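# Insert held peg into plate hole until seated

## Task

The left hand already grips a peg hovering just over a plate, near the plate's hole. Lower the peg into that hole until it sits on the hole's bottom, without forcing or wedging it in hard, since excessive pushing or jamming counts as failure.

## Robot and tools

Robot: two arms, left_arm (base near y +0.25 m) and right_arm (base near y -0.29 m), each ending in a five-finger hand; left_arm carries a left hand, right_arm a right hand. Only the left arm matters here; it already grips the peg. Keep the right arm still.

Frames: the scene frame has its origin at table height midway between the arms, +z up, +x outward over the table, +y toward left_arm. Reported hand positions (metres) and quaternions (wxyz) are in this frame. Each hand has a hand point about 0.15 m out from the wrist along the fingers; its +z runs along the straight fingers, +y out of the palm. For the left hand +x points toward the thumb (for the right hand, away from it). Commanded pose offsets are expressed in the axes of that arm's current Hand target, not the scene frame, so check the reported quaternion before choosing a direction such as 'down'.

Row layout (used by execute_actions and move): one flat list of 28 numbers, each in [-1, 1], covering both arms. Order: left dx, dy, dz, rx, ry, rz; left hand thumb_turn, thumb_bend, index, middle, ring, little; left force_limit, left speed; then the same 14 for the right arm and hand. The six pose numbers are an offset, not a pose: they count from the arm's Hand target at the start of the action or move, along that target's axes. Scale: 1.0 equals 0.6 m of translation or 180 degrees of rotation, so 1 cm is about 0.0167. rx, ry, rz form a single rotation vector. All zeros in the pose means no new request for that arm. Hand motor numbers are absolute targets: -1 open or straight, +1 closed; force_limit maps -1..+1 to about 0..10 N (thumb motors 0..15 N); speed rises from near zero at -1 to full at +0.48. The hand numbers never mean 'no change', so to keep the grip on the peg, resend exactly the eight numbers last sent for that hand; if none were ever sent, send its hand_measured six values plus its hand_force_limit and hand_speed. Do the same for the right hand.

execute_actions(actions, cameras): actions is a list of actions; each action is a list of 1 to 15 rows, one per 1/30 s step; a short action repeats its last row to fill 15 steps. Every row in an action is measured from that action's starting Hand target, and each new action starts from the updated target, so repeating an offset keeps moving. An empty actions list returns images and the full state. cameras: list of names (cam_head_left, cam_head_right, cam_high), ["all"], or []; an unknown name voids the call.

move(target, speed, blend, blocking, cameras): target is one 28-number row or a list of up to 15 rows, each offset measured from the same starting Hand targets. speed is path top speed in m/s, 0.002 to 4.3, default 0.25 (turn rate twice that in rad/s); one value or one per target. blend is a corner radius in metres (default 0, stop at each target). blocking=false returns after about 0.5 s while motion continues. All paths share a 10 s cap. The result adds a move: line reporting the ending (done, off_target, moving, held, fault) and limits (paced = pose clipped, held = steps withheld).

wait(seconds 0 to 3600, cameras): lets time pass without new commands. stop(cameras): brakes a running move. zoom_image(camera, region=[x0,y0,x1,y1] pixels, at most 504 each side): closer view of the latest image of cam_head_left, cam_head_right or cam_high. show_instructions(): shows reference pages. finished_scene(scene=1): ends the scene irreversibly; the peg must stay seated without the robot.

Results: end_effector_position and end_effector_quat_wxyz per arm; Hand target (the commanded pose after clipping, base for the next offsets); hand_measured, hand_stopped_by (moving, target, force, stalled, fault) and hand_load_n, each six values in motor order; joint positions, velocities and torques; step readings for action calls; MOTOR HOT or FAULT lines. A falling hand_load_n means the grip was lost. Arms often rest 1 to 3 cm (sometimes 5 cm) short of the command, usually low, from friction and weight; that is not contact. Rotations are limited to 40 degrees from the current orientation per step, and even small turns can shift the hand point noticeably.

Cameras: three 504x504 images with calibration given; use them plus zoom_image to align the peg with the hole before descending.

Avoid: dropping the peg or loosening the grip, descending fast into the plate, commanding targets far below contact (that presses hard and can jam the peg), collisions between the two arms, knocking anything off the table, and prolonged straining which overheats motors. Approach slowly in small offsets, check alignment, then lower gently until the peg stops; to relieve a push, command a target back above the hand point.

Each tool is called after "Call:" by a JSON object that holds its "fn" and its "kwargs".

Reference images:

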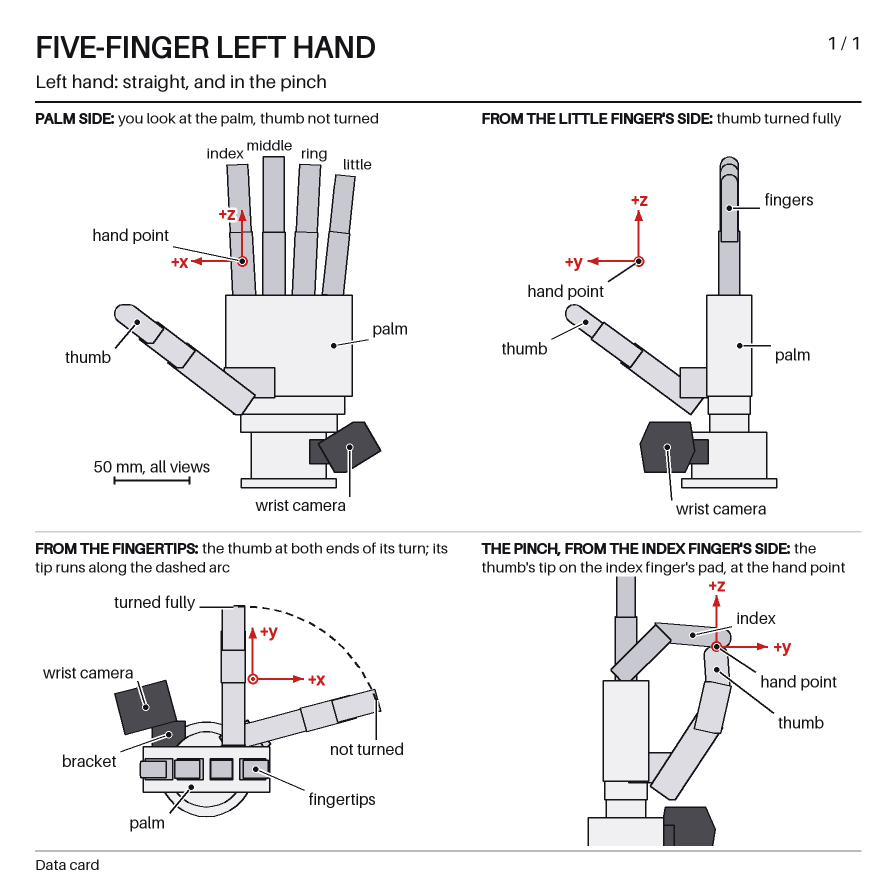

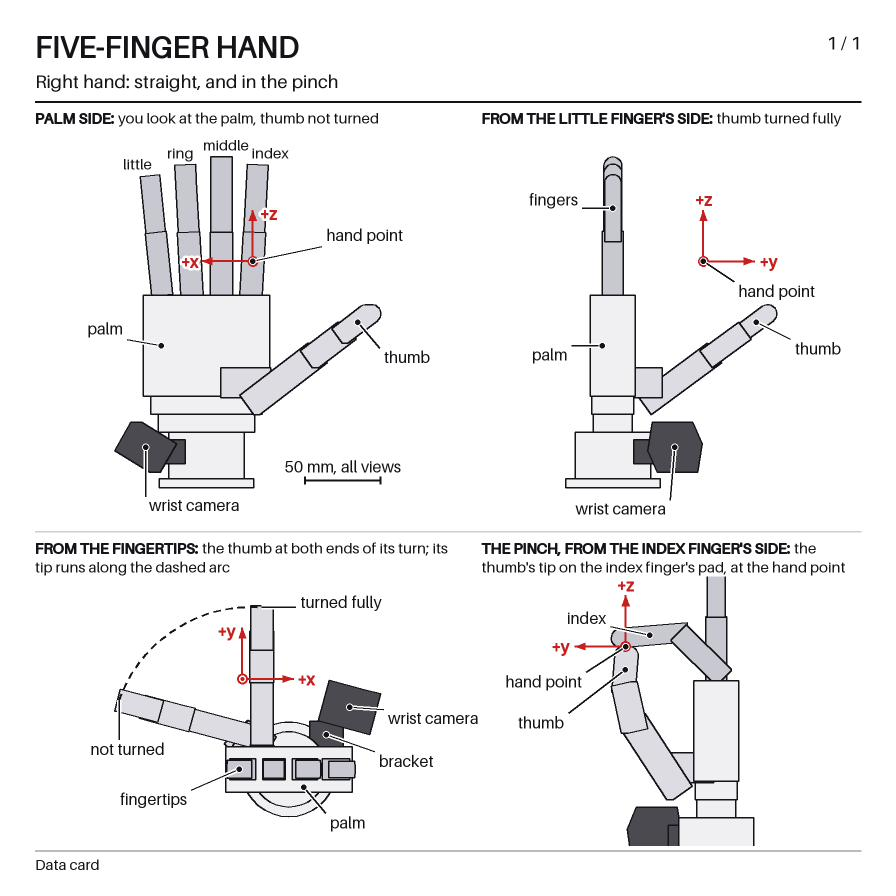

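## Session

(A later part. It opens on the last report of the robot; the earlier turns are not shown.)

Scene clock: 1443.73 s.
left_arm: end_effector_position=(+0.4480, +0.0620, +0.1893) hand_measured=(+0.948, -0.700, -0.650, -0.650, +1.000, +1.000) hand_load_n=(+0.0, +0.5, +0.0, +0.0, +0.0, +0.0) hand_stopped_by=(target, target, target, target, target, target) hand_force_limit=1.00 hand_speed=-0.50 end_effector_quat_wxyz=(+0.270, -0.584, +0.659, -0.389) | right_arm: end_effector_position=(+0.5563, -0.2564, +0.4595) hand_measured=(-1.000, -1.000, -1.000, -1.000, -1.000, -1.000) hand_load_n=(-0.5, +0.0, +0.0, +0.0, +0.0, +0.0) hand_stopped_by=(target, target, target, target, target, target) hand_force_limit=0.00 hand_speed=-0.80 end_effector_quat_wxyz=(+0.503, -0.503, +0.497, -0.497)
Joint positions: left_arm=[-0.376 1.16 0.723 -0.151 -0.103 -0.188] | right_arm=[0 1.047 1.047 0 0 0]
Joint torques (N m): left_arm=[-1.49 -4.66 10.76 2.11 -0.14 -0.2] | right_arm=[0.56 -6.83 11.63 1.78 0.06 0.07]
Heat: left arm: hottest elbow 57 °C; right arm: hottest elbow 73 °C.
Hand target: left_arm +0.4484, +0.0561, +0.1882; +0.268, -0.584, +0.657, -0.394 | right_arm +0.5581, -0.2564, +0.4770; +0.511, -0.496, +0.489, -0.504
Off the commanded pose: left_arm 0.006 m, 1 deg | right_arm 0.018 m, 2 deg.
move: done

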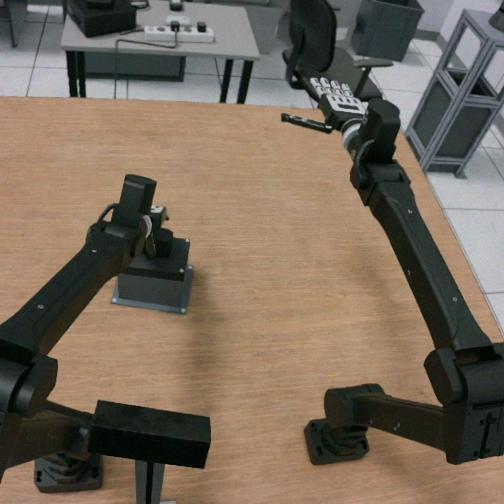

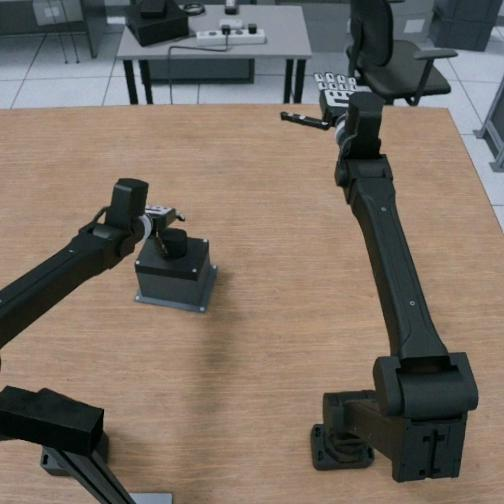

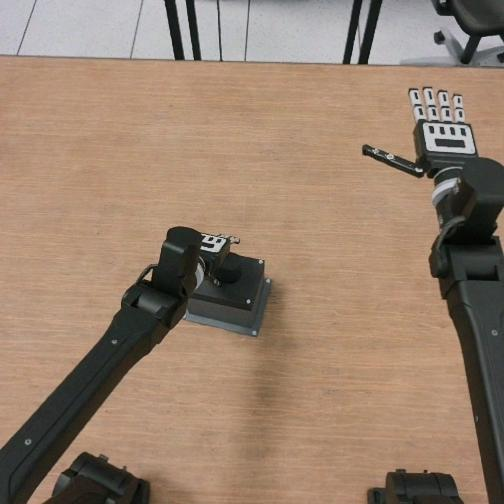

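Call:
{"fn": "move", "kwargs": {"target": [[-0.0007,0.0175,0.0037,0,0,0,0.948,-0.7,-0.65,-0.65,1,1,1.0,-0.5,0,0,0,0,0,0,-1,-1,-1,-1,-1,-1,0,-0.8],[-0.0007,0.0175,0.0037,0,0,0,0.948,-0.45,-0.35,-0.35,1,1,-0.4,-0.9,0,0,0,0,0,0,-1,-1,-1,-1,-1,-1,0,-0.8]], "speed": 0.04, "cameras": ["all"]}}

Call:
{"fn": "zoom_image", "kwargs": {"camera": "cam_head_right", "region": [150, 225, 192, 267]}}

Call:
{"fn": "zoom_image", "kwargs": {"camera": "cam_high", "region": [203, 252, 245, 294]}}

Scene clock: 1449.50 s.
left_arm: end_effector_position=(+0.4458, +0.0634, +0.1806) hand_measured=(+0.948, -0.450, -0.350, -0.350, +1.000, +1.000) hand_load_n=(+0.5, +0.0, +0.0, +0.0, +0.0, +0.0) hand_stopped_by=(target, target, target, target, target, target) hand_force_limit=-0.40 hand_speed=-0.90 end_effector_quat_wxyz=(+0.272, -0.586, +0.656, -0.391) | right_arm: end_effector_position=(+0.5563, -0.2564, +0.4595) hand_measured=(-1.000, -1.000, -1.000, -1.000, -1.000, -1.000) hand_load_n=(-0.5, +0.0, +0.0, +0.0, +0.0, +0.0) hand_stopped_by=(target, target, target, target, target, target) hand_force_limit=0.00 hand_speed=-0.80 end_effector_quat_wxyz=(+0.503, -0.503, +0.497, -0.497)
Joint positions: left_arm=[-0.376 1.163 0.696 -0.116 -0.107 -0.192] | right_arm=[0 1.047 1.047 0 0 0]
Joint torques (N m): left_arm=[-1.67 -4.54 10.63 1.88 -0.11 -0.19] | right_arm=[0.62 -6.77 11.64 1.8 0.06 0.07]
Heat: left arm: hottest elbow 55 °C; right arm: hottest elbow 73 °C.
Hand target: left_arm +0.4445, +0.0562, +0.1781; +0.268, -0.584, +0.657, -0.394 | right_arm +0.5581, -0.2564, +0.4770; +0.511, -0.496, +0.489, -0.504
Off the commanded pose: left_arm 0.008 m, 1 deg | right_arm 0.018 m, 2 deg.
move: done

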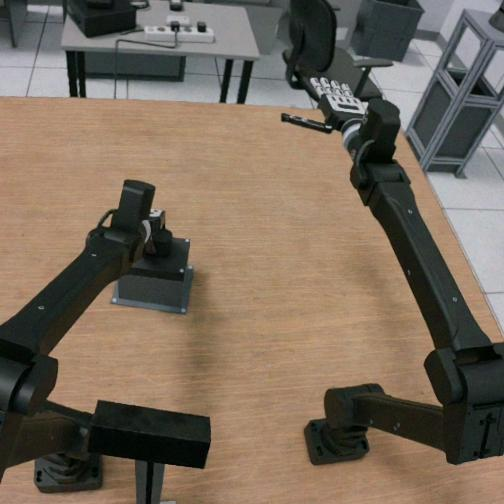

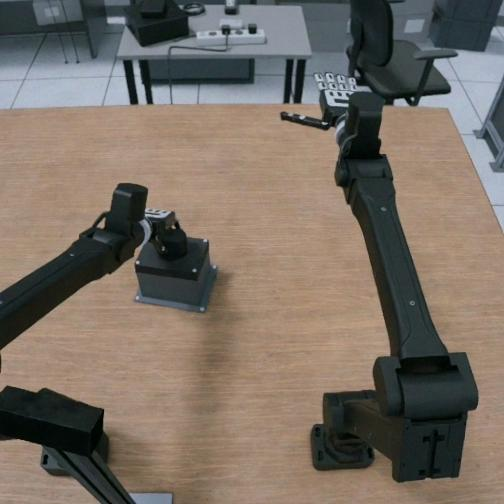

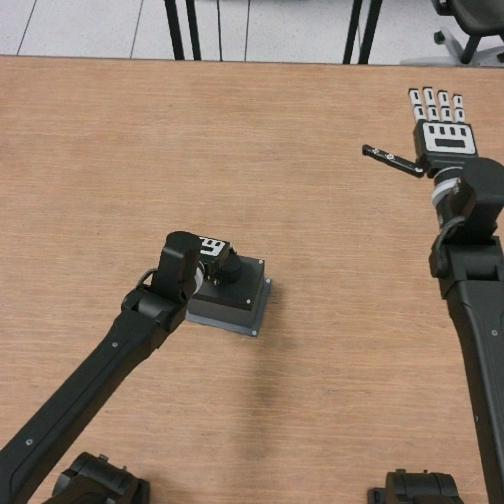

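Scaled by 12.000.

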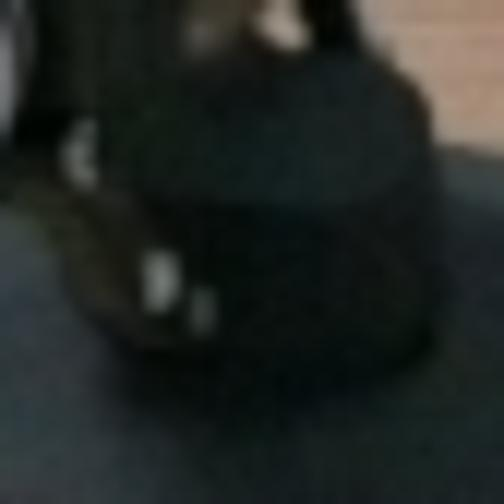

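Scaled by 12.000.

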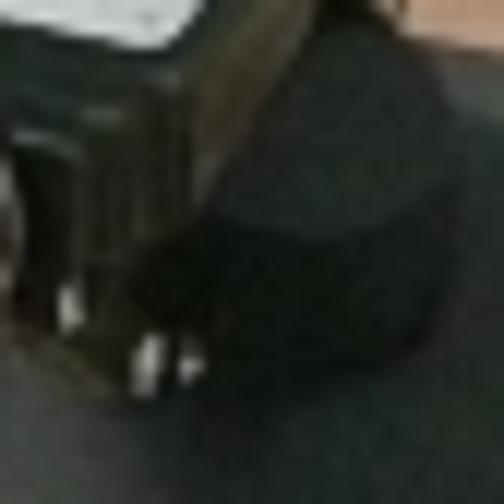

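Call:
{"fn": "move", "kwargs": {"target": [[0,0,0,0,0,0,0.948,-0.43,-0.28,-0.28,1,1,0.0,-0.9,0,0,0,0,0,0,-1,-1,-1,-1,-1,-1,0,-0.8],[0,0,0,0,0,0,0.948,-0.32,-0.275,-0.272,1,1,1.0,-0.94,0,0,0,0,0,0,-1,-1,-1,-1,-1,-1,0,-0.8]], "speed": 0.04, "cameras": ["all"]}}

Call:
{"fn": "zoom_image", "kwargs": {"camera": "cam_head_right", "region": [150, 225, 192, 267]}}

Call:
{"fn": "zoom_image", "kwargs": {"camera": "cam_high", "region": [203, 252, 245, 294]}}

Scene clock: 1454.50 s.
left_arm: end_effector_position=(+0.4461, +0.0633, +0.1809) hand_measured=(+0.948, -0.326, -0.276, -0.272, +1.000, +1.000) hand_load_n=(+0.5, +11.0, +4.0, +3.5, +0.0, +0.0) hand_stopped_by=(target, stalled, target, target, target, target) hand_force_limit=1.00 hand_speed=-0.94 end_effector_quat_wxyz=(+0.272, -0.586, +0.656, -0.391) | right_arm: end_effector_position=(+0.5563, -0.2564, +0.4595) hand_measured=(-1.000, -1.000, -1.000, -1.000, -1.000, -1.000) hand_load_n=(+0.0, +0.0, +0.0, +0.0, +0.0, +0.0) hand_stopped_by=(target, target, target, target, target, target) hand_force_limit=0.00 hand_speed=-0.80 end_effector_quat_wxyz=(+0.503, -0.503, +0.497, -0.497)
Joint positions: left_arm=[-0.376 1.163 0.696 -0.114 -0.108 -0.193] | right_arm=[0 1.047 1.047 0 0 0]
Joint torques (N m): left_arm=[-1.73 -4.6 10.62 1.84 -0.1 -0.17] | right_arm=[0.5 -6.77 11.62 1.78 0.06 0.07]
Heat: left arm: hottest elbow 55 °C; right arm: hottest elbow 73 °C.
Hand target: left_arm +0.4445, +0.0562, +0.1781; +0.268, -0.584, +0.658, -0.394 | right_arm +0.5581, -0.2564, +0.4770; +0.511, -0.496, +0.489, -0.504
Off the commanded pose: left_arm 0.008 m, 1 deg | right_arm 0.018 m, 2 deg.
move: done

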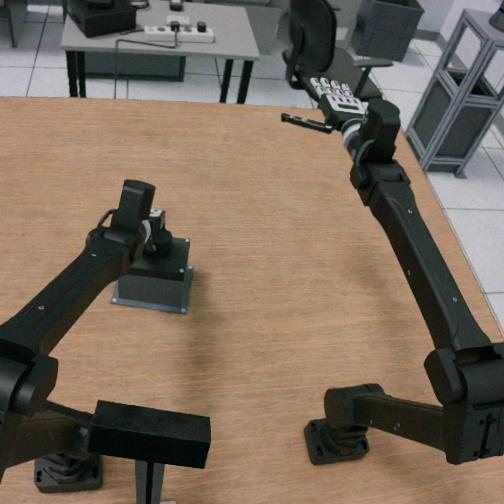

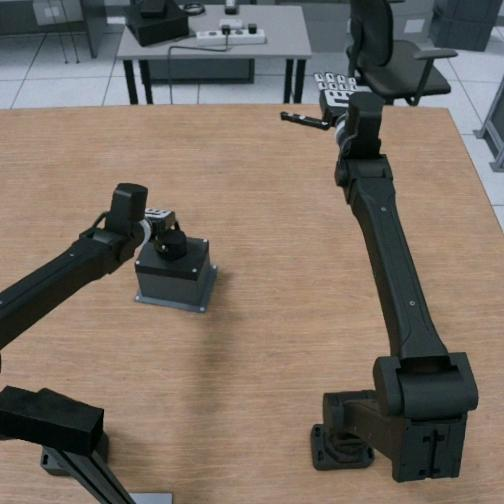

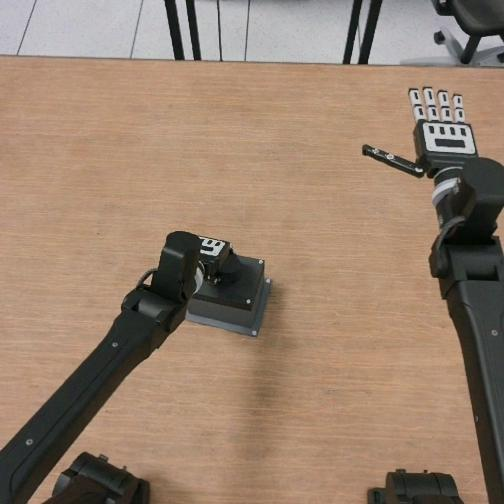

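Scaled by 12.000.

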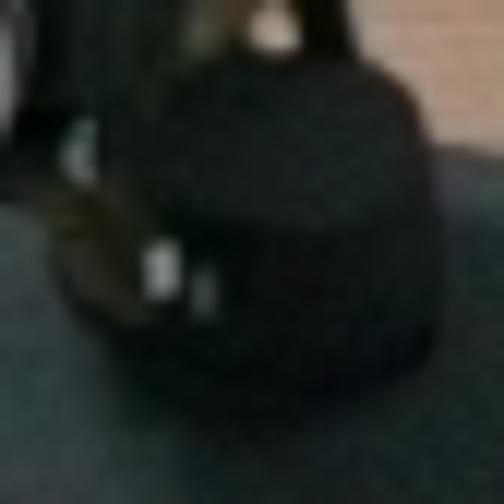

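Scaled by 12.000.

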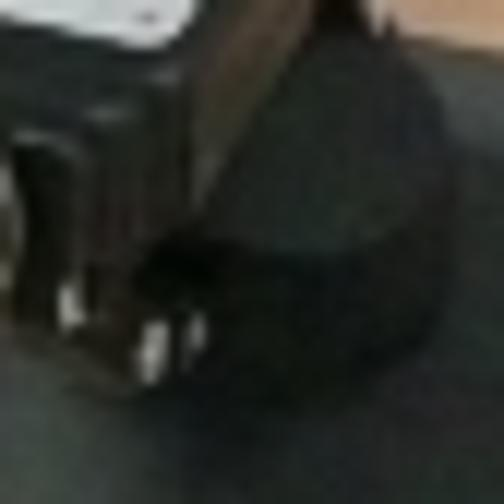

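Call:
{"fn": "move", "kwargs": {"target": [[-0.0018,0.0138,0.0091,0,0,0,0.948,-0.32,-0.275,-0.272,1,1,1.0,-0.94,0,0,0,0,0,0,-1,-1,-1,-1,-1,-1,0,-0.8],[-0.0018,0.0138,0.0091,-0.0039,-0.0123,0.018,0.948,-0.32,-0.275,-0.272,1,1,1.0,-0.94,0,0,0,0,0,0,-1,-1,-1,-1,-1,-1,0,-0.8],[-0.0018,0.0138,0.0091,0.0039,0.0123,-0.018,0.948,-0.32,-0.275,-0.272,1,1,1.0,-0.94,0,0,0,0,0,0,-1,-1,-1,-1,-1,-1,0,-0.8],[-0.0018,0.0138,0.0091,0,0,0,0.948,-0.32,-0.275,-0.272,1,1,1.0,-0.94,0,0,0,0,0,0,-1,-1,-1,-1,-1,-1,0,-0.8]], "speed": 0.06, "cameras": ["all"]}}

Call:
{"fn": "zoom_image", "kwargs": {"camera": "cam_head_right", "region": [150, 225, 192, 267]}}

Call:
{"fn": "zoom_image", "kwargs": {"camera": "cam_high", "region": [203, 252, 245, 294]}}

Scene clock: 1462.17 s.
left_arm: end_effector_position=(+0.4479, +0.0601, +0.1799) hand_measured=(+0.948, -0.330, -0.276, -0.272, +1.000, +1.000) hand_load_n=(+0.0, +12.0, +5.5, +5.5, +0.0, +0.0) hand_stopped_by=(target, stalled, target, target, target, target) hand_force_limit=1.00 hand_speed=-0.94 end_effector_quat_wxyz=(+0.271, -0.589, +0.641, -0.409) | right_arm: end_effector_position=(+0.5563, -0.2564, +0.4595) hand_measured=(-1.000, -1.000, -1.000, -1.000, -1.000, -1.000) hand_load_n=(+0.0, +0.0, -0.5, +0.0, +0.0, -0.5) hand_stopped_by=(target, target, target, target, target, target) hand_force_limit=0.00 hand_speed=-0.80 end_effector_quat_wxyz=(+0.503, -0.503, +0.497, -0.497)
Joint positions: left_arm=[-0.376 1.164 0.67 -0.054 -0.103 -0.22] | right_arm=[0 1.047 1.047 0 0 0]
Joint torques (N m): left_arm=[-1.61 -3.49 11.28 0.79 -0.25 0.13] | right_arm=[0.73 -6.83 11.62 1.81 0.07 0.07]
Heat: left arm: hottest elbow 53 °C; right arm: hottest elbow 73 °C.
Hand target: left_arm +0.4445, +0.0561, +0.1682; -0.268, +0.584, -0.657, +0.394 | right_arm +0.5581, -0.2564, +0.4770; +0.511, -0.496, +0.489, -0.504
Off the commanded pose: left_arm 0.013 m, 3 deg | right_arm 0.018 m, 2 deg.
move: off_target (left_arm)

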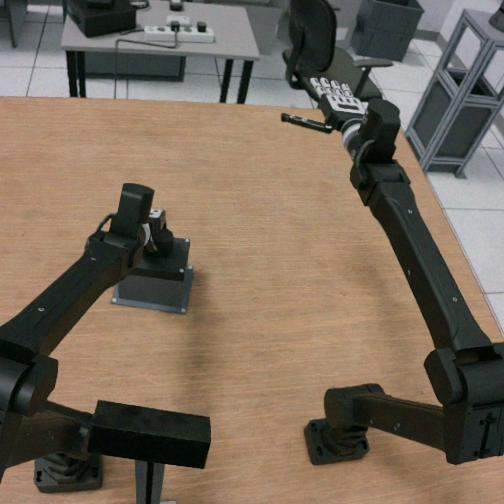

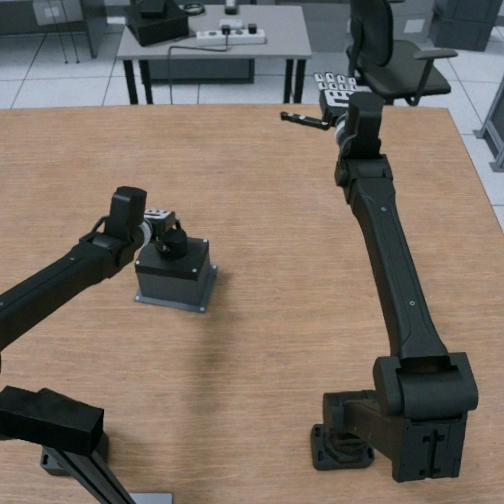

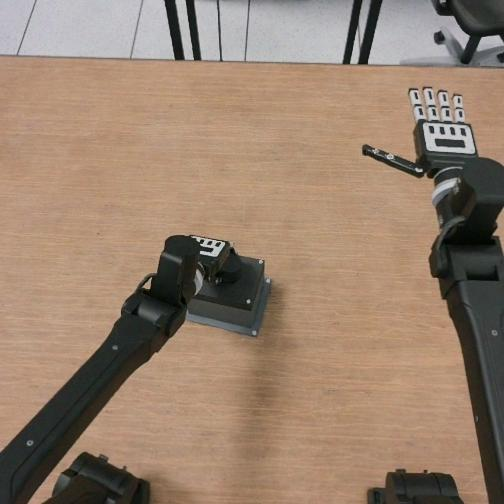

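Scaled by 12.000.

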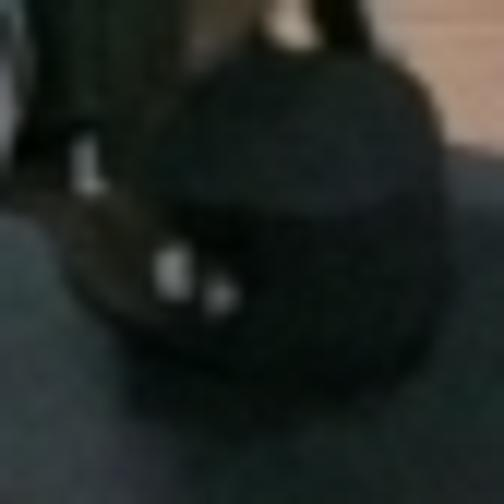

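Scaled by 12.000.

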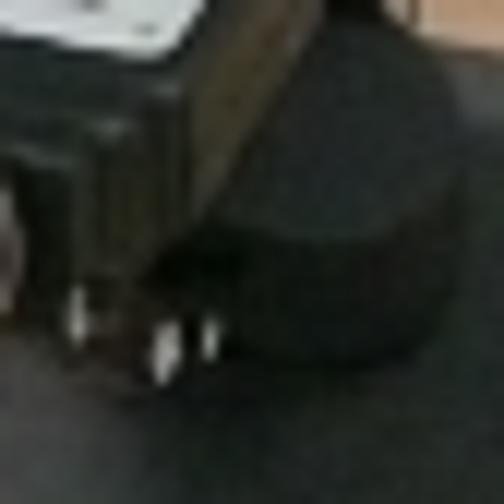

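Call:
{"fn": "move", "kwargs": {"target": [[-0.0065,0.0,-0.0014,-0.0030,0.0231,0.0151,0.948,-0.32,-0.275,-0.272,1,1,1.0,-0.94,0,0,0,0,0,0,-1,-1,-1,-1,-1,-1,0,-0.8],[-0.0065,0.0,-0.0014,0.0006,-0.0046,-0.0030,0.948,-0.32,-0.275,-0.272,1,1,1.0,-0.94,0,0,0,0,0,0,-1,-1,-1,-1,-1,-1,0,-0.8],[-0.0065,0.0,-0.0014,-0.0018,0.0138,0.0090,0.948,-0.32,-0.275,-0.272,1,1,1.0,-0.94,0,0,0,0,0,0,-1,-1,-1,-1,-1,-1,0,-0.8]], "speed": 0.06, "cameras": ["all"]}}

Call:
{"fn": "zoom_image", "kwargs": {"camera": "cam_head_right", "region": [150, 225, 192, 267]}}

Call:
{"fn": "zoom_image", "kwargs": {"camera": "cam_high", "region": [203, 252, 245, 294]}}

Scene clock: 1483.97 s.
left_arm: end_effector_position=(+0.4453, +0.0590, +0.1791) hand_measured=(+0.948, -0.330, -0.278, -0.272, +1.000, +1.000) hand_load_n=(+0.0, +11.5, +8.0, +4.0, +0.0, +0.0) hand_stopped_by=(target, stalled, target, target, target, target) hand_force_limit=1.00 hand_speed=-0.94 end_effector_quat_wxyz=(+0.264, -0.569, +0.661, -0.413) | right_arm: end_effector_position=(+0.5563, -0.2564, +0.4595) hand_measured=(-1.000, -1.000, -1.000, -1.000, -1.000, -1.000) hand_load_n=(-0.5, +0.0, +0.0, +0.0, -0.5, +0.0) hand_stopped_by=(target, target, target, target, target, target) hand_force_limit=0.00 hand_speed=-0.80 end_effector_quat_wxyz=(+0.503, -0.503, +0.497, -0.497)
Joint positions: left_arm=[-0.364 1.164 0.671 -0.055 -0.052 -0.174] | right_arm=[0 1.047 1.047 0 0 0]
Joint torques (N m): left_arm=[0.03 -3.55 11.14 0.99 0.54 0.1] | right_arm=[0.62 -6.77 11.59 1.77 0.06 0.07]
Heat: left arm: hottest elbow 50 °C; right arm: hottest elbow 73 °C.
Hand target: left_arm +0.4445, +0.0600, +0.1683; +0.258, -0.566, +0.672, -0.401 | right_arm +0.5581, -0.2564, +0.4770; +0.511, -0.496, +0.489, -0.504
Off the commanded pose: left_arm 0.011 m, 2 deg | right_arm 0.018 m, 2 deg.
move: off_target (left_arm)

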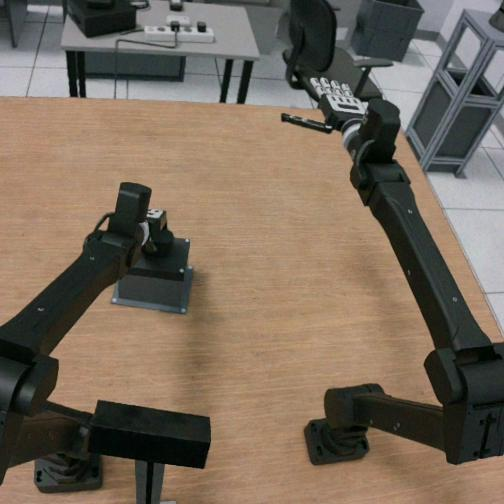

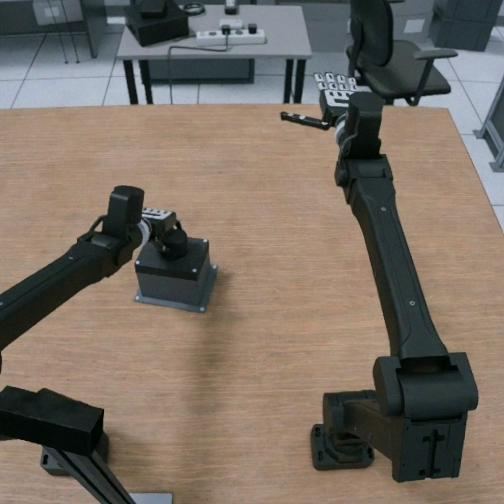

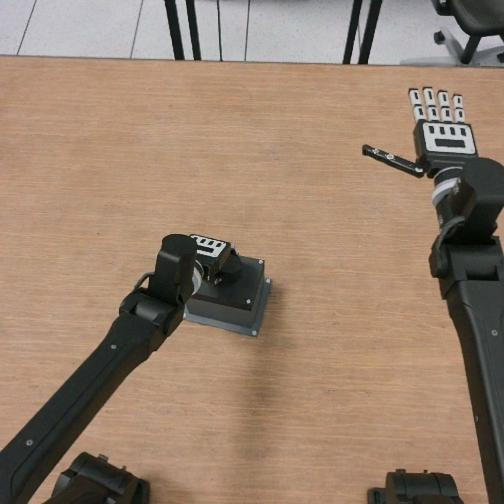

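Scaled by 12.000.

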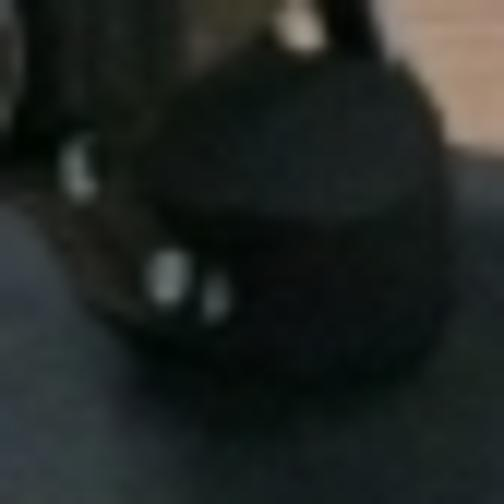

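Scaled by 12.000.

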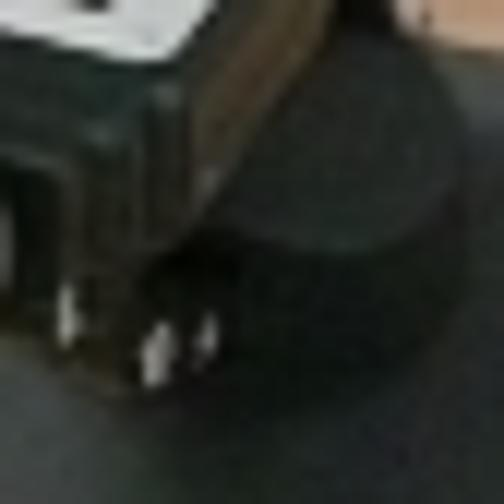

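Call:
{"fn": "move", "kwargs": {"target": [[0.0,0.0,0.0,0,0,0,0.948,-0.31,-0.255,-0.25,1,1,1.0,-0.94,0,0,0,0,0,0,-1,-1,-1,-1,-1,-1,0,-0.8]], "speed": 0.06}}

Scene clock: 1529.03 s.
left_arm: end_effector_position=(+0.4455, +0.0592, +0.1793) hand_measured=(+0.948, -0.332, -0.262, -0.252, +1.000, +1.000) hand_load_n=(+0.0, +16.0, +8.5, +6.5, +0.0, +0.0) hand_stopped_by=(target, force, force, target, target, target) hand_force_limit=1.00 hand_speed=-0.94 end_effector_quat_wxyz=(+0.264, -0.569, +0.660, -0.413) | right_arm: end_effector_position=(+0.5563, -0.2564, +0.4595) hand_measured=(-1.000, -1.000, -1.000, -1.000, -1.000, -1.000) hand_load_n=(+0.0, +0.0, +0.0, +0.0, -0.5, +0.0) hand_stopped_by=(target, target, target, target, target, target) hand_force_limit=0.00 hand_speed=-0.80 end_effector_quat_wxyz=(+0.503, -0.503, +0.497, -0.497)
Joint positions: left_arm=[-0.363 1.164 0.671 -0.054 -0.052 -0.173] | right_arm=[0 1.047 1.047 0 0 0]
Joint torques (N m): left_arm=[-0.03 -3.43 11.15 0.95 0.54 0.11] | right_arm=[0.79 -6.83 11.6 1.87 0.05 0.07]
Heat: left arm: hottest elbow 48 °C; right arm: hottest elbow 74 °C.
Hand target: left_arm +0.4445, +0.0601, +0.1684; +0.258, -0.566, +0.672, -0.401 | right_arm +0.5581, -0.2564, +0.4770; +0.511, -0.496, +0.489, -0.504
Off the commanded pose: left_arm 0.011 m, 2 deg | right_arm 0.018 m, 2 deg.
move: done

Call:
{"fn": "move", "kwargs": {"target": [0.0179,-0.1385,-0.0907,0,0,0,0.948,-0.31,-0.255,-0.25,1,1,1.0,-0.94,0,0,0,0,0,0,-1,-1,-1,-1,-1,-1,0,-0.8], "speed": 0.05, "cameras": ["all"]}}

Call:
{"fn": "zoom_image", "kwargs": {"camera": "cam_head_right", "region": [140, 200, 200, 270]}}

Call:
{"fn": "zoom_image", "kwargs": {"camera": "cam_high", "region": [193, 230, 253, 300]}}

Call:
{"fn": "zoom_image", "kwargs": {"camera": "cam_head_left", "region": [125, 200, 185, 270]}}

Scene clock: 1534.83 s.
left_arm: end_effector_position=(+0.4306, +0.0633, +0.2421) hand_measured=(+0.948, -0.328, -0.262, -0.252, +1.000, +1.000) hand_load_n=(+0.0, +0.0, +0.0, +0.0, +0.0, +0.0) hand_stopped_by=(target, force, force, target, target, target) hand_force_limit=1.00 hand_speed=-0.94 end_effector_quat_wxyz=(+0.248, -0.575, +0.677, -0.387) | right_arm: end_effector_position=(+0.5563, -0.2564, +0.4595) hand_measured=(-1.000, -1.000, -1.000, -1.000, -1.000, -1.000) hand_load_n=(+0.0, +0.0, +0.0, +0.0, +0.0, +0.0) hand_stopped_by=(target, target, target, target, target, target) hand_force_limit=0.00 hand_speed=-0.80 end_effector_quat_wxyz=(+0.503, -0.503, +0.497, -0.497)
Joint positions: left_arm=[-0.363 1.069 0.82 -0.368 -0.043 -0.164] | right_arm=[0 1.047 1.047 0 0 0]
Joint torques (N m): left_arm=[-0.09 -4.42 16.46 1.03 0.14 0.03] | right_arm=[0.56 -6.89 11.63 1.8 0.06 0.08]
Heat: left arm: hottest elbow 48 °C; right arm: hottest elbow 74 °C.
Hand target: left_arm +0.4446, +0.0601, +0.2682; +0.258, -0.566, +0.672, -0.401 | right_arm +0.5581, -0.2564, +0.4770; +0.511, -0.496, +0.489, -0.504
Off the commanded pose: left_arm 0.030 m, 2 deg | right_arm 0.018 m, 2 deg.
move: off_target (left_arm)

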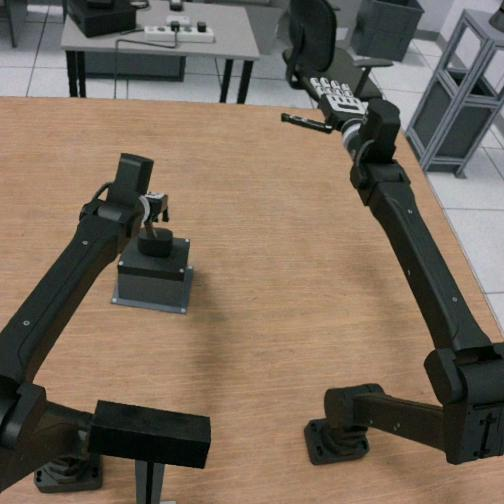

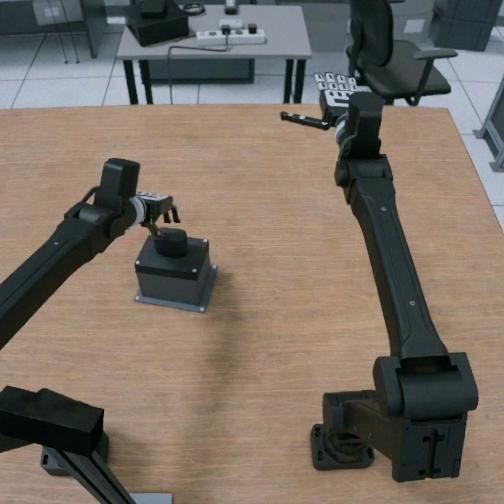

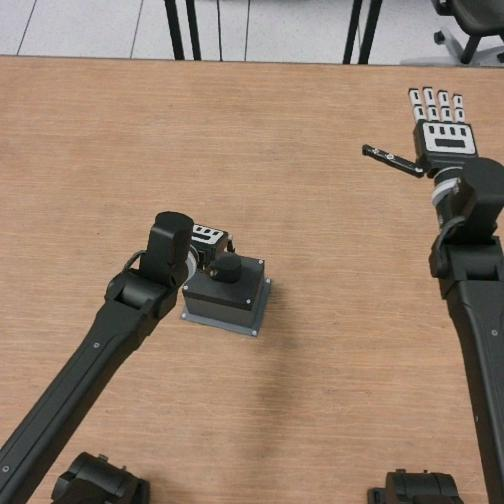

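Scaled by 7.200.

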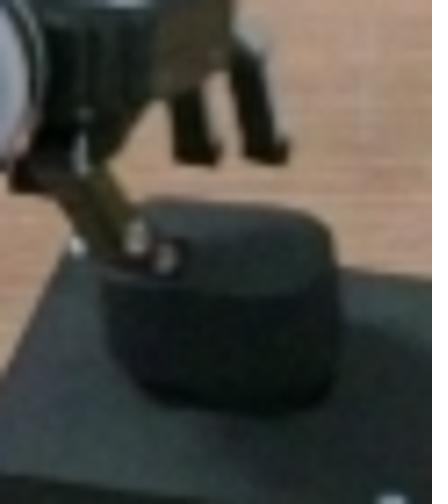

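Scaled by 7.200.

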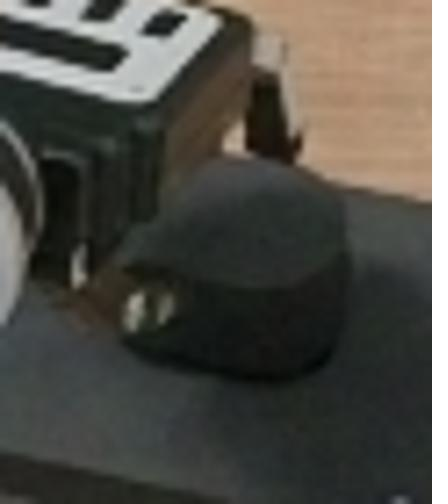

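Scaled by 7.200.

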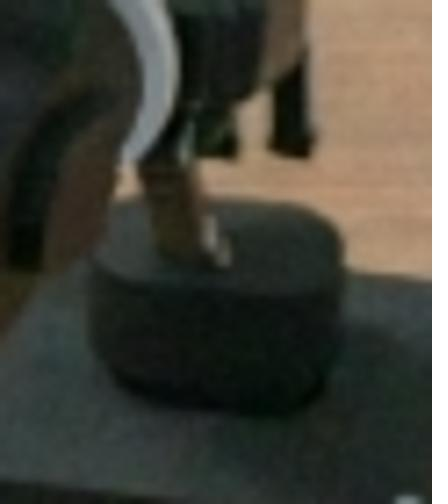

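Call:
{"fn": "move", "kwargs": {"target": [0.0019,0.0835,0.005,0,0,0,0.948,-1,-0.24,-0.235,1,1,1.0,-0.5,0,0,0,0,0,0,-1,-1,-1,-1,-1,-1,0,-0.8], "speed": 0.06, "cameras": ["all"]}}

Call:
{"fn": "zoom_image", "kwargs": {"camera": "cam_head_right", "region": [140, 200, 200, 270]}}

Call:
{"fn": "zoom_image", "kwargs": {"camera": "cam_high", "region": [193, 230, 253, 300]}}

Call:
{"fn": "zoom_image", "kwargs": {"camera": "cam_head_left", "region": [125, 200, 185, 270]}}

Scene clock: 1553.77 s.
left_arm: end_effector_position=(+0.4191, +0.0669, +0.2190) hand_measured=(+0.948, -1.000, -0.240, -0.236, +1.000, +1.000) hand_load_n=(+0.0, +0.0, +0.0, +0.0, +0.0, +0.0) hand_stopped_by=(target, target, target, target, target, target) hand_force_limit=1.00 hand_speed=-0.50 end_effector_quat_wxyz=(+0.255, -0.572, +0.675, -0.390) | right_arm: end_effector_position=(+0.5563, -0.2564, +0.4595) hand_measured=(-1.000, -1.000, -1.000, -1.000, -1.000, -1.000) hand_load_n=(-0.5, +0.0, +0.0, +0.0, -0.5, +0.0) hand_stopped_by=(target, target, target, target, target, target) hand_force_limit=0.00 hand_speed=-0.80 end_effector_quat_wxyz=(+0.503, -0.503, +0.497, -0.497)
Joint positions: left_arm=[-0.372 1.046 0.735 -0.292 -0.059 -0.164] | right_arm=[0 1.047 1.047 0 0 0]
Joint torques (N m): left_arm=[-1.67 -4.95 11.34 2.11 -0.12 -0.15] | right_arm=[0.62 -6.77 11.62 1.8 0.06 0.07]
Heat: left arm: hottest elbow 52 °C; right arm: hottest elbow 74 °C.
Hand target: left_arm +0.4190, +0.0600, +0.2250; +0.258, -0.566, +0.673, -0.401 | right_arm +0.5581, -0.2564, +0.4770; +0.511, -0.496, +0.489, -0.504
Off the commanded pose: left_arm 0.009 m, 2 deg | right_arm 0.018 m, 2 deg.
move: done

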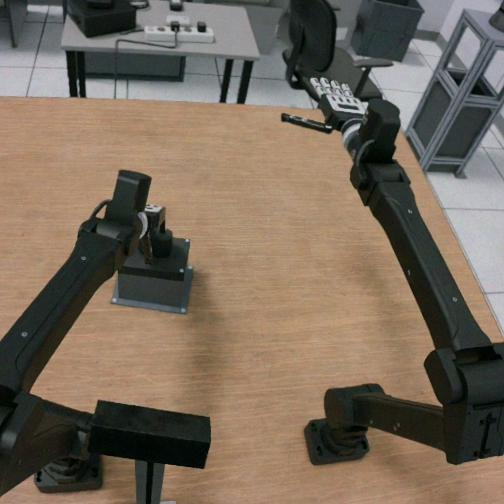

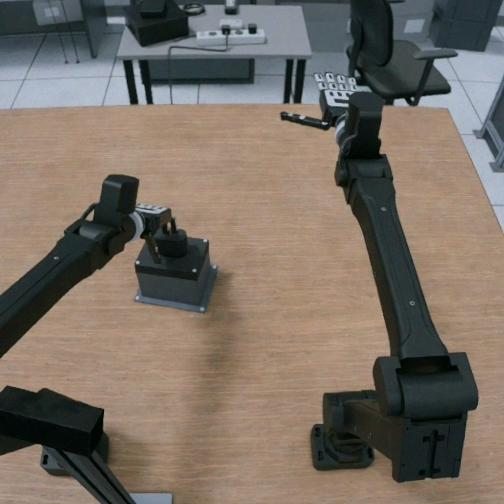

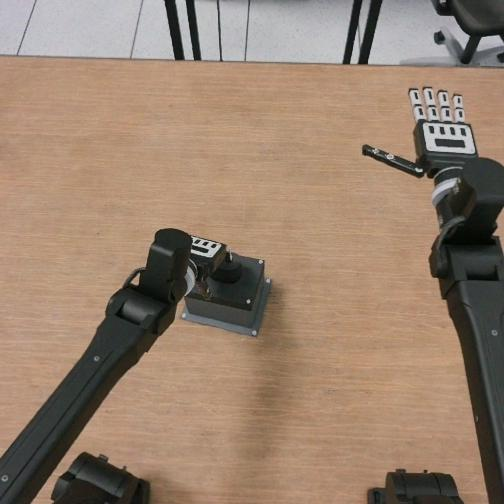

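Scaled by 7.200.

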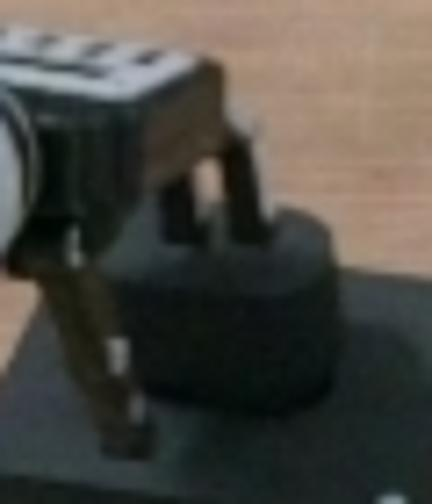

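Scaled by 7.200.

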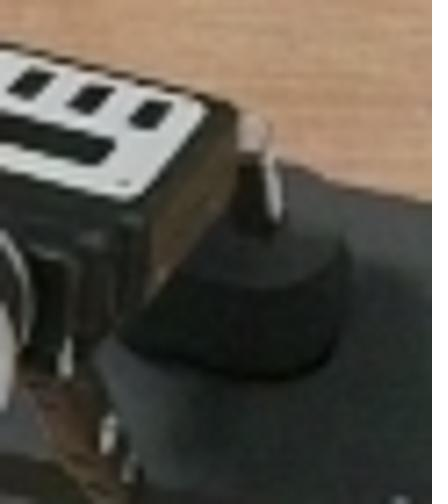

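Scaled by 7.200.

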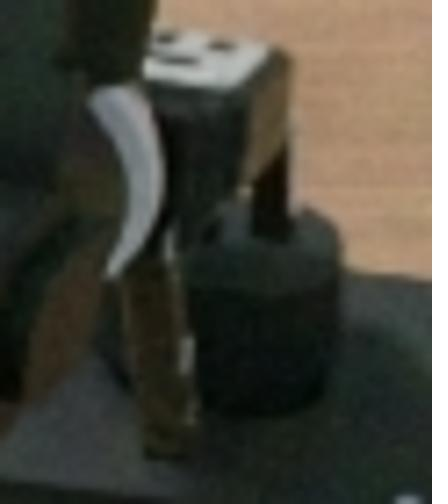

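Call:
{"fn": "move", "kwargs": {"target": [-0.0053,0.0217,0.0239,0,0,0,0.948,-1,-0.24,-0.235,1,1,1.0,-0.5,0,0,0,0,0,0,-1,-1,-1,-1,-1,-1,0,-0.8], "speed": 0.05, "cameras": ["all"]}}

Call:
{"fn": "zoom_image", "kwargs": {"camera": "cam_head_right", "region": [140, 200, 200, 270]}}

Call:
{"fn": "zoom_image", "kwargs": {"camera": "cam_high", "region": [193, 230, 253, 300]}}

Scene clock: 1559.27 s.
left_arm: end_effector_position=(+0.4240, +0.0650, +0.2083) hand_measured=(+0.948, -1.000, -0.240, -0.236, +1.000, +1.000) hand_load_n=(+0.0, +0.0, +0.0, +0.0, +0.0, +0.0) hand_stopped_by=(target, target, target, target, target, target) hand_force_limit=1.00 hand_speed=-0.50 end_effector_quat_wxyz=(+0.260, -0.570, +0.671, -0.397) | right_arm: end_effector_position=(+0.5563, -0.2564, +0.4595) hand_measured=(-1.000, -1.000, -1.000, -1.000, -1.000, -1.000) hand_load_n=(+0.0, +0.0, +0.0, +0.0, -0.5, +0.5) hand_stopped_by=(target, target, target, target, target, target) hand_force_limit=0.00 hand_speed=-0.80 end_effector_quat_wxyz=(+0.503, -0.503, +0.497, -0.497)
Joint positions: left_arm=[-0.372 1.065 0.708 -0.225 -0.059 -0.164] | right_arm=[0 1.047 1.047 0 0 0]
Joint torques (N m): left_arm=[-1.26 -3.84 10.95 2.06 0.07 -0.11] | right_arm=[0.67 -6.71 11.6 1.8 0.07 0.08]
Heat: left arm: hottest elbow 52 °C; right arm: hottest elbow 74 °C.
Hand target: left_arm +0.4239, +0.0601, +0.2060; +0.258, -0.566, +0.673, -0.401 | right_arm +0.5581, -0.2564, +0.4770; +0.511, -0.496, +0.489, -0.504
Off the commanded pose: left_arm 0.005 m, 1 deg | right_arm 0.018 m, 2 deg.
move: done

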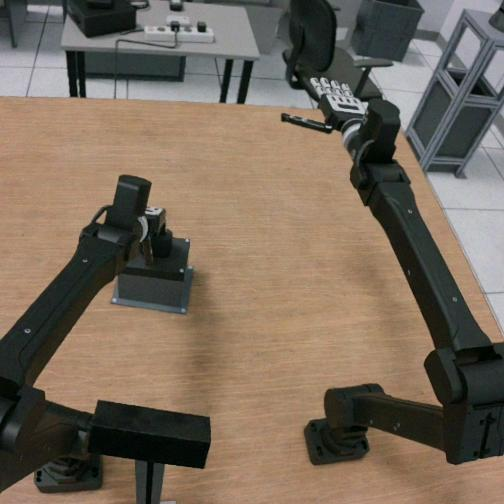

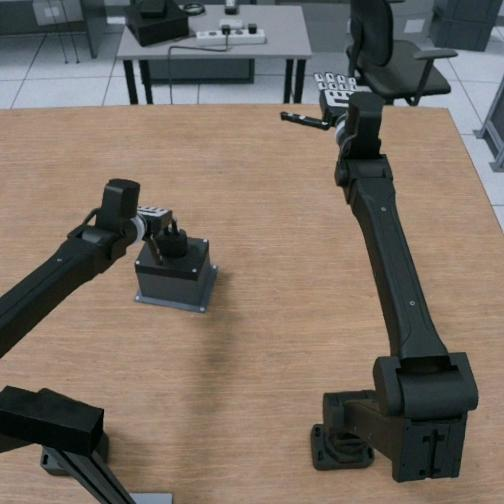

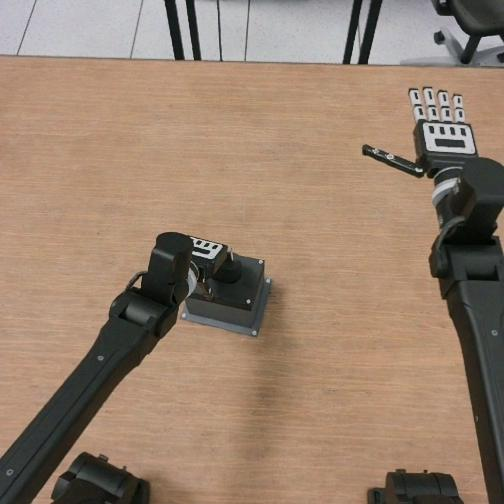

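Scaled by 7.200.

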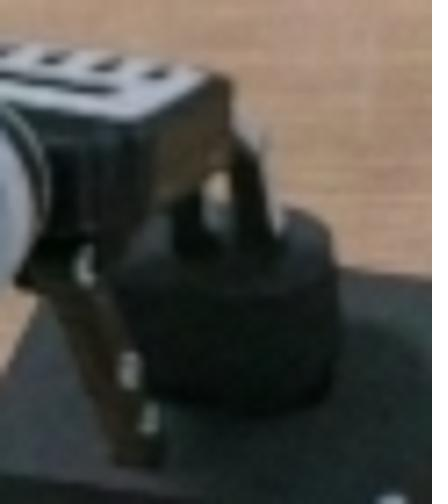

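Scaled by 7.200.

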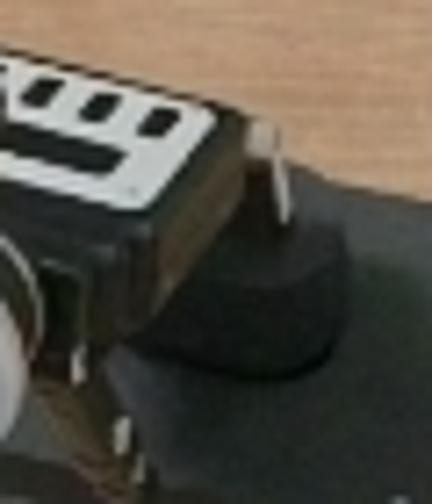

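Call:
{"fn": "move", "kwargs": {"target": [-0.0018,0.0138,0.0091,0,0,0,0.948,-1,-0.24,-0.235,1,1,1.0,-0.5,0,0,0,0,0,0,-1,-1,-1,-1,-1,-1,0,-0.8], "speed": 0.03}}

Call:
{"fn": "move", "kwargs": {"target": [-0.0009,0.0069,0.0045,0,0,0,0.948,-1,-0.24,-0.235,1,1,1.0,-0.5,0,0,0,0,0,0,-1,-1,-1,-1,-1,-1,0,-0.8], "speed": 0.03}}

Scene clock: 1566.40 s.
left_arm: end_effector_position=(+0.4267, +0.0640, +0.2067) hand_measured=(+0.948, -1.000, -0.240, -0.236, +1.000, +1.000) hand_load_n=(+0.0, +0.0, +0.0, -0.5, +0.0, +0.0) hand_stopped_by=(target, target, target, target, target, target) hand_force_limit=1.00 hand_speed=-0.50 end_effector_quat_wxyz=(+0.264, -0.567, +0.667, -0.405) | right_arm: end_effector_position=(+0.5563, -0.2564, +0.4595) hand_measured=(-1.000, -1.000, -1.000, -1.000, -1.000, -1.000) hand_load_n=(+0.0, +0.0, +0.0, +0.0, +0.0, +0.0) hand_stopped_by=(target, target, target, target, target, target) hand_force_limit=0.00 hand_speed=-0.80 end_effector_quat_wxyz=(+0.503, -0.503, +0.497, -0.497)
Joint positions: left_arm=[-0.372 1.07 0.696 -0.19 -0.059 -0.164] | right_arm=[0 1.047 1.047 0 0 0]
Joint torques (N m): left_arm=[-1.2 -3.37 10.21 1.92 0.07 -0.11] | right_arm=[0.56 -6.83 11.64 1.8 0.07 0.08]
Heat: left arm: hottest elbow 51 °C; right arm: hottest elbow 74 °C.
Hand target: left_arm +0.4239, +0.0601, +0.1961; +0.258, -0.566, +0.672, -0.401 | right_arm +0.5581, -0.2564, +0.4770; +0.511, -0.496, +0.489, -0.504
Off the commanded pose: left_arm 0.012 m, 1 deg | right_arm 0.018 m, 2 deg.
move: off_target (left_arm)

Scene clock: 1566.90 s.
left_arm: end_effector_position=(+0.4283, +0.0634, +0.2059) hand_measured=(+0.948, -1.000, -0.240, -0.236, +1.000, +1.000) hand_load_n=(+0.0, +0.0, +0.0, -0.5, +0.0, +0.0) hand_stopped_by=(target, target, target, target, target, target) hand_force_limit=1.00 hand_speed=-0.50 end_effector_quat_wxyz=(+0.266, -0.565, +0.665, -0.409) | right_arm: end_effector_position=(+0.5563, -0.2564, +0.4595) hand_measured=(-1.000, -1.000, -1.000, -1.000, -1.000, -1.000) hand_load_n=(+0.0, +0.0, +0.0, +0.0, +0.0, +0.0) hand_stopped_by=(target, target, target, target, target, target) hand_force_limit=0.00 hand_speed=-0.80 end_effector_quat_wxyz=(+0.503, -0.503, +0.497, -0.497)
Joint positions: left_arm=[-0.372 1.073 0.69 -0.171 -0.059 -0.164] | right_arm=[0 1.047 1.047 0 0 0]
Joint torques (N m): left_arm=[-1.14 -3.14 9.88 1.78 0.07 -0.11] | right_arm=[0.67 -6.89 11.66 1.78 0.05 0.07]
Heat: left arm: hottest elbow 51 °C; right arm: hottest elbow 74 °C.
Hand target: left_arm +0.4240, +0.0601, +0.1911; +0.258, -0.566, +0.673, -0.401 | right_arm +0.5581, -0.2564, +0.4770; +0.511, -0.496, +0.489, -0.504
Off the commanded pose: left_arm 0.016 m, 1 deg | right_arm 0.018 m, 2 deg.
move: off_target (left_arm)


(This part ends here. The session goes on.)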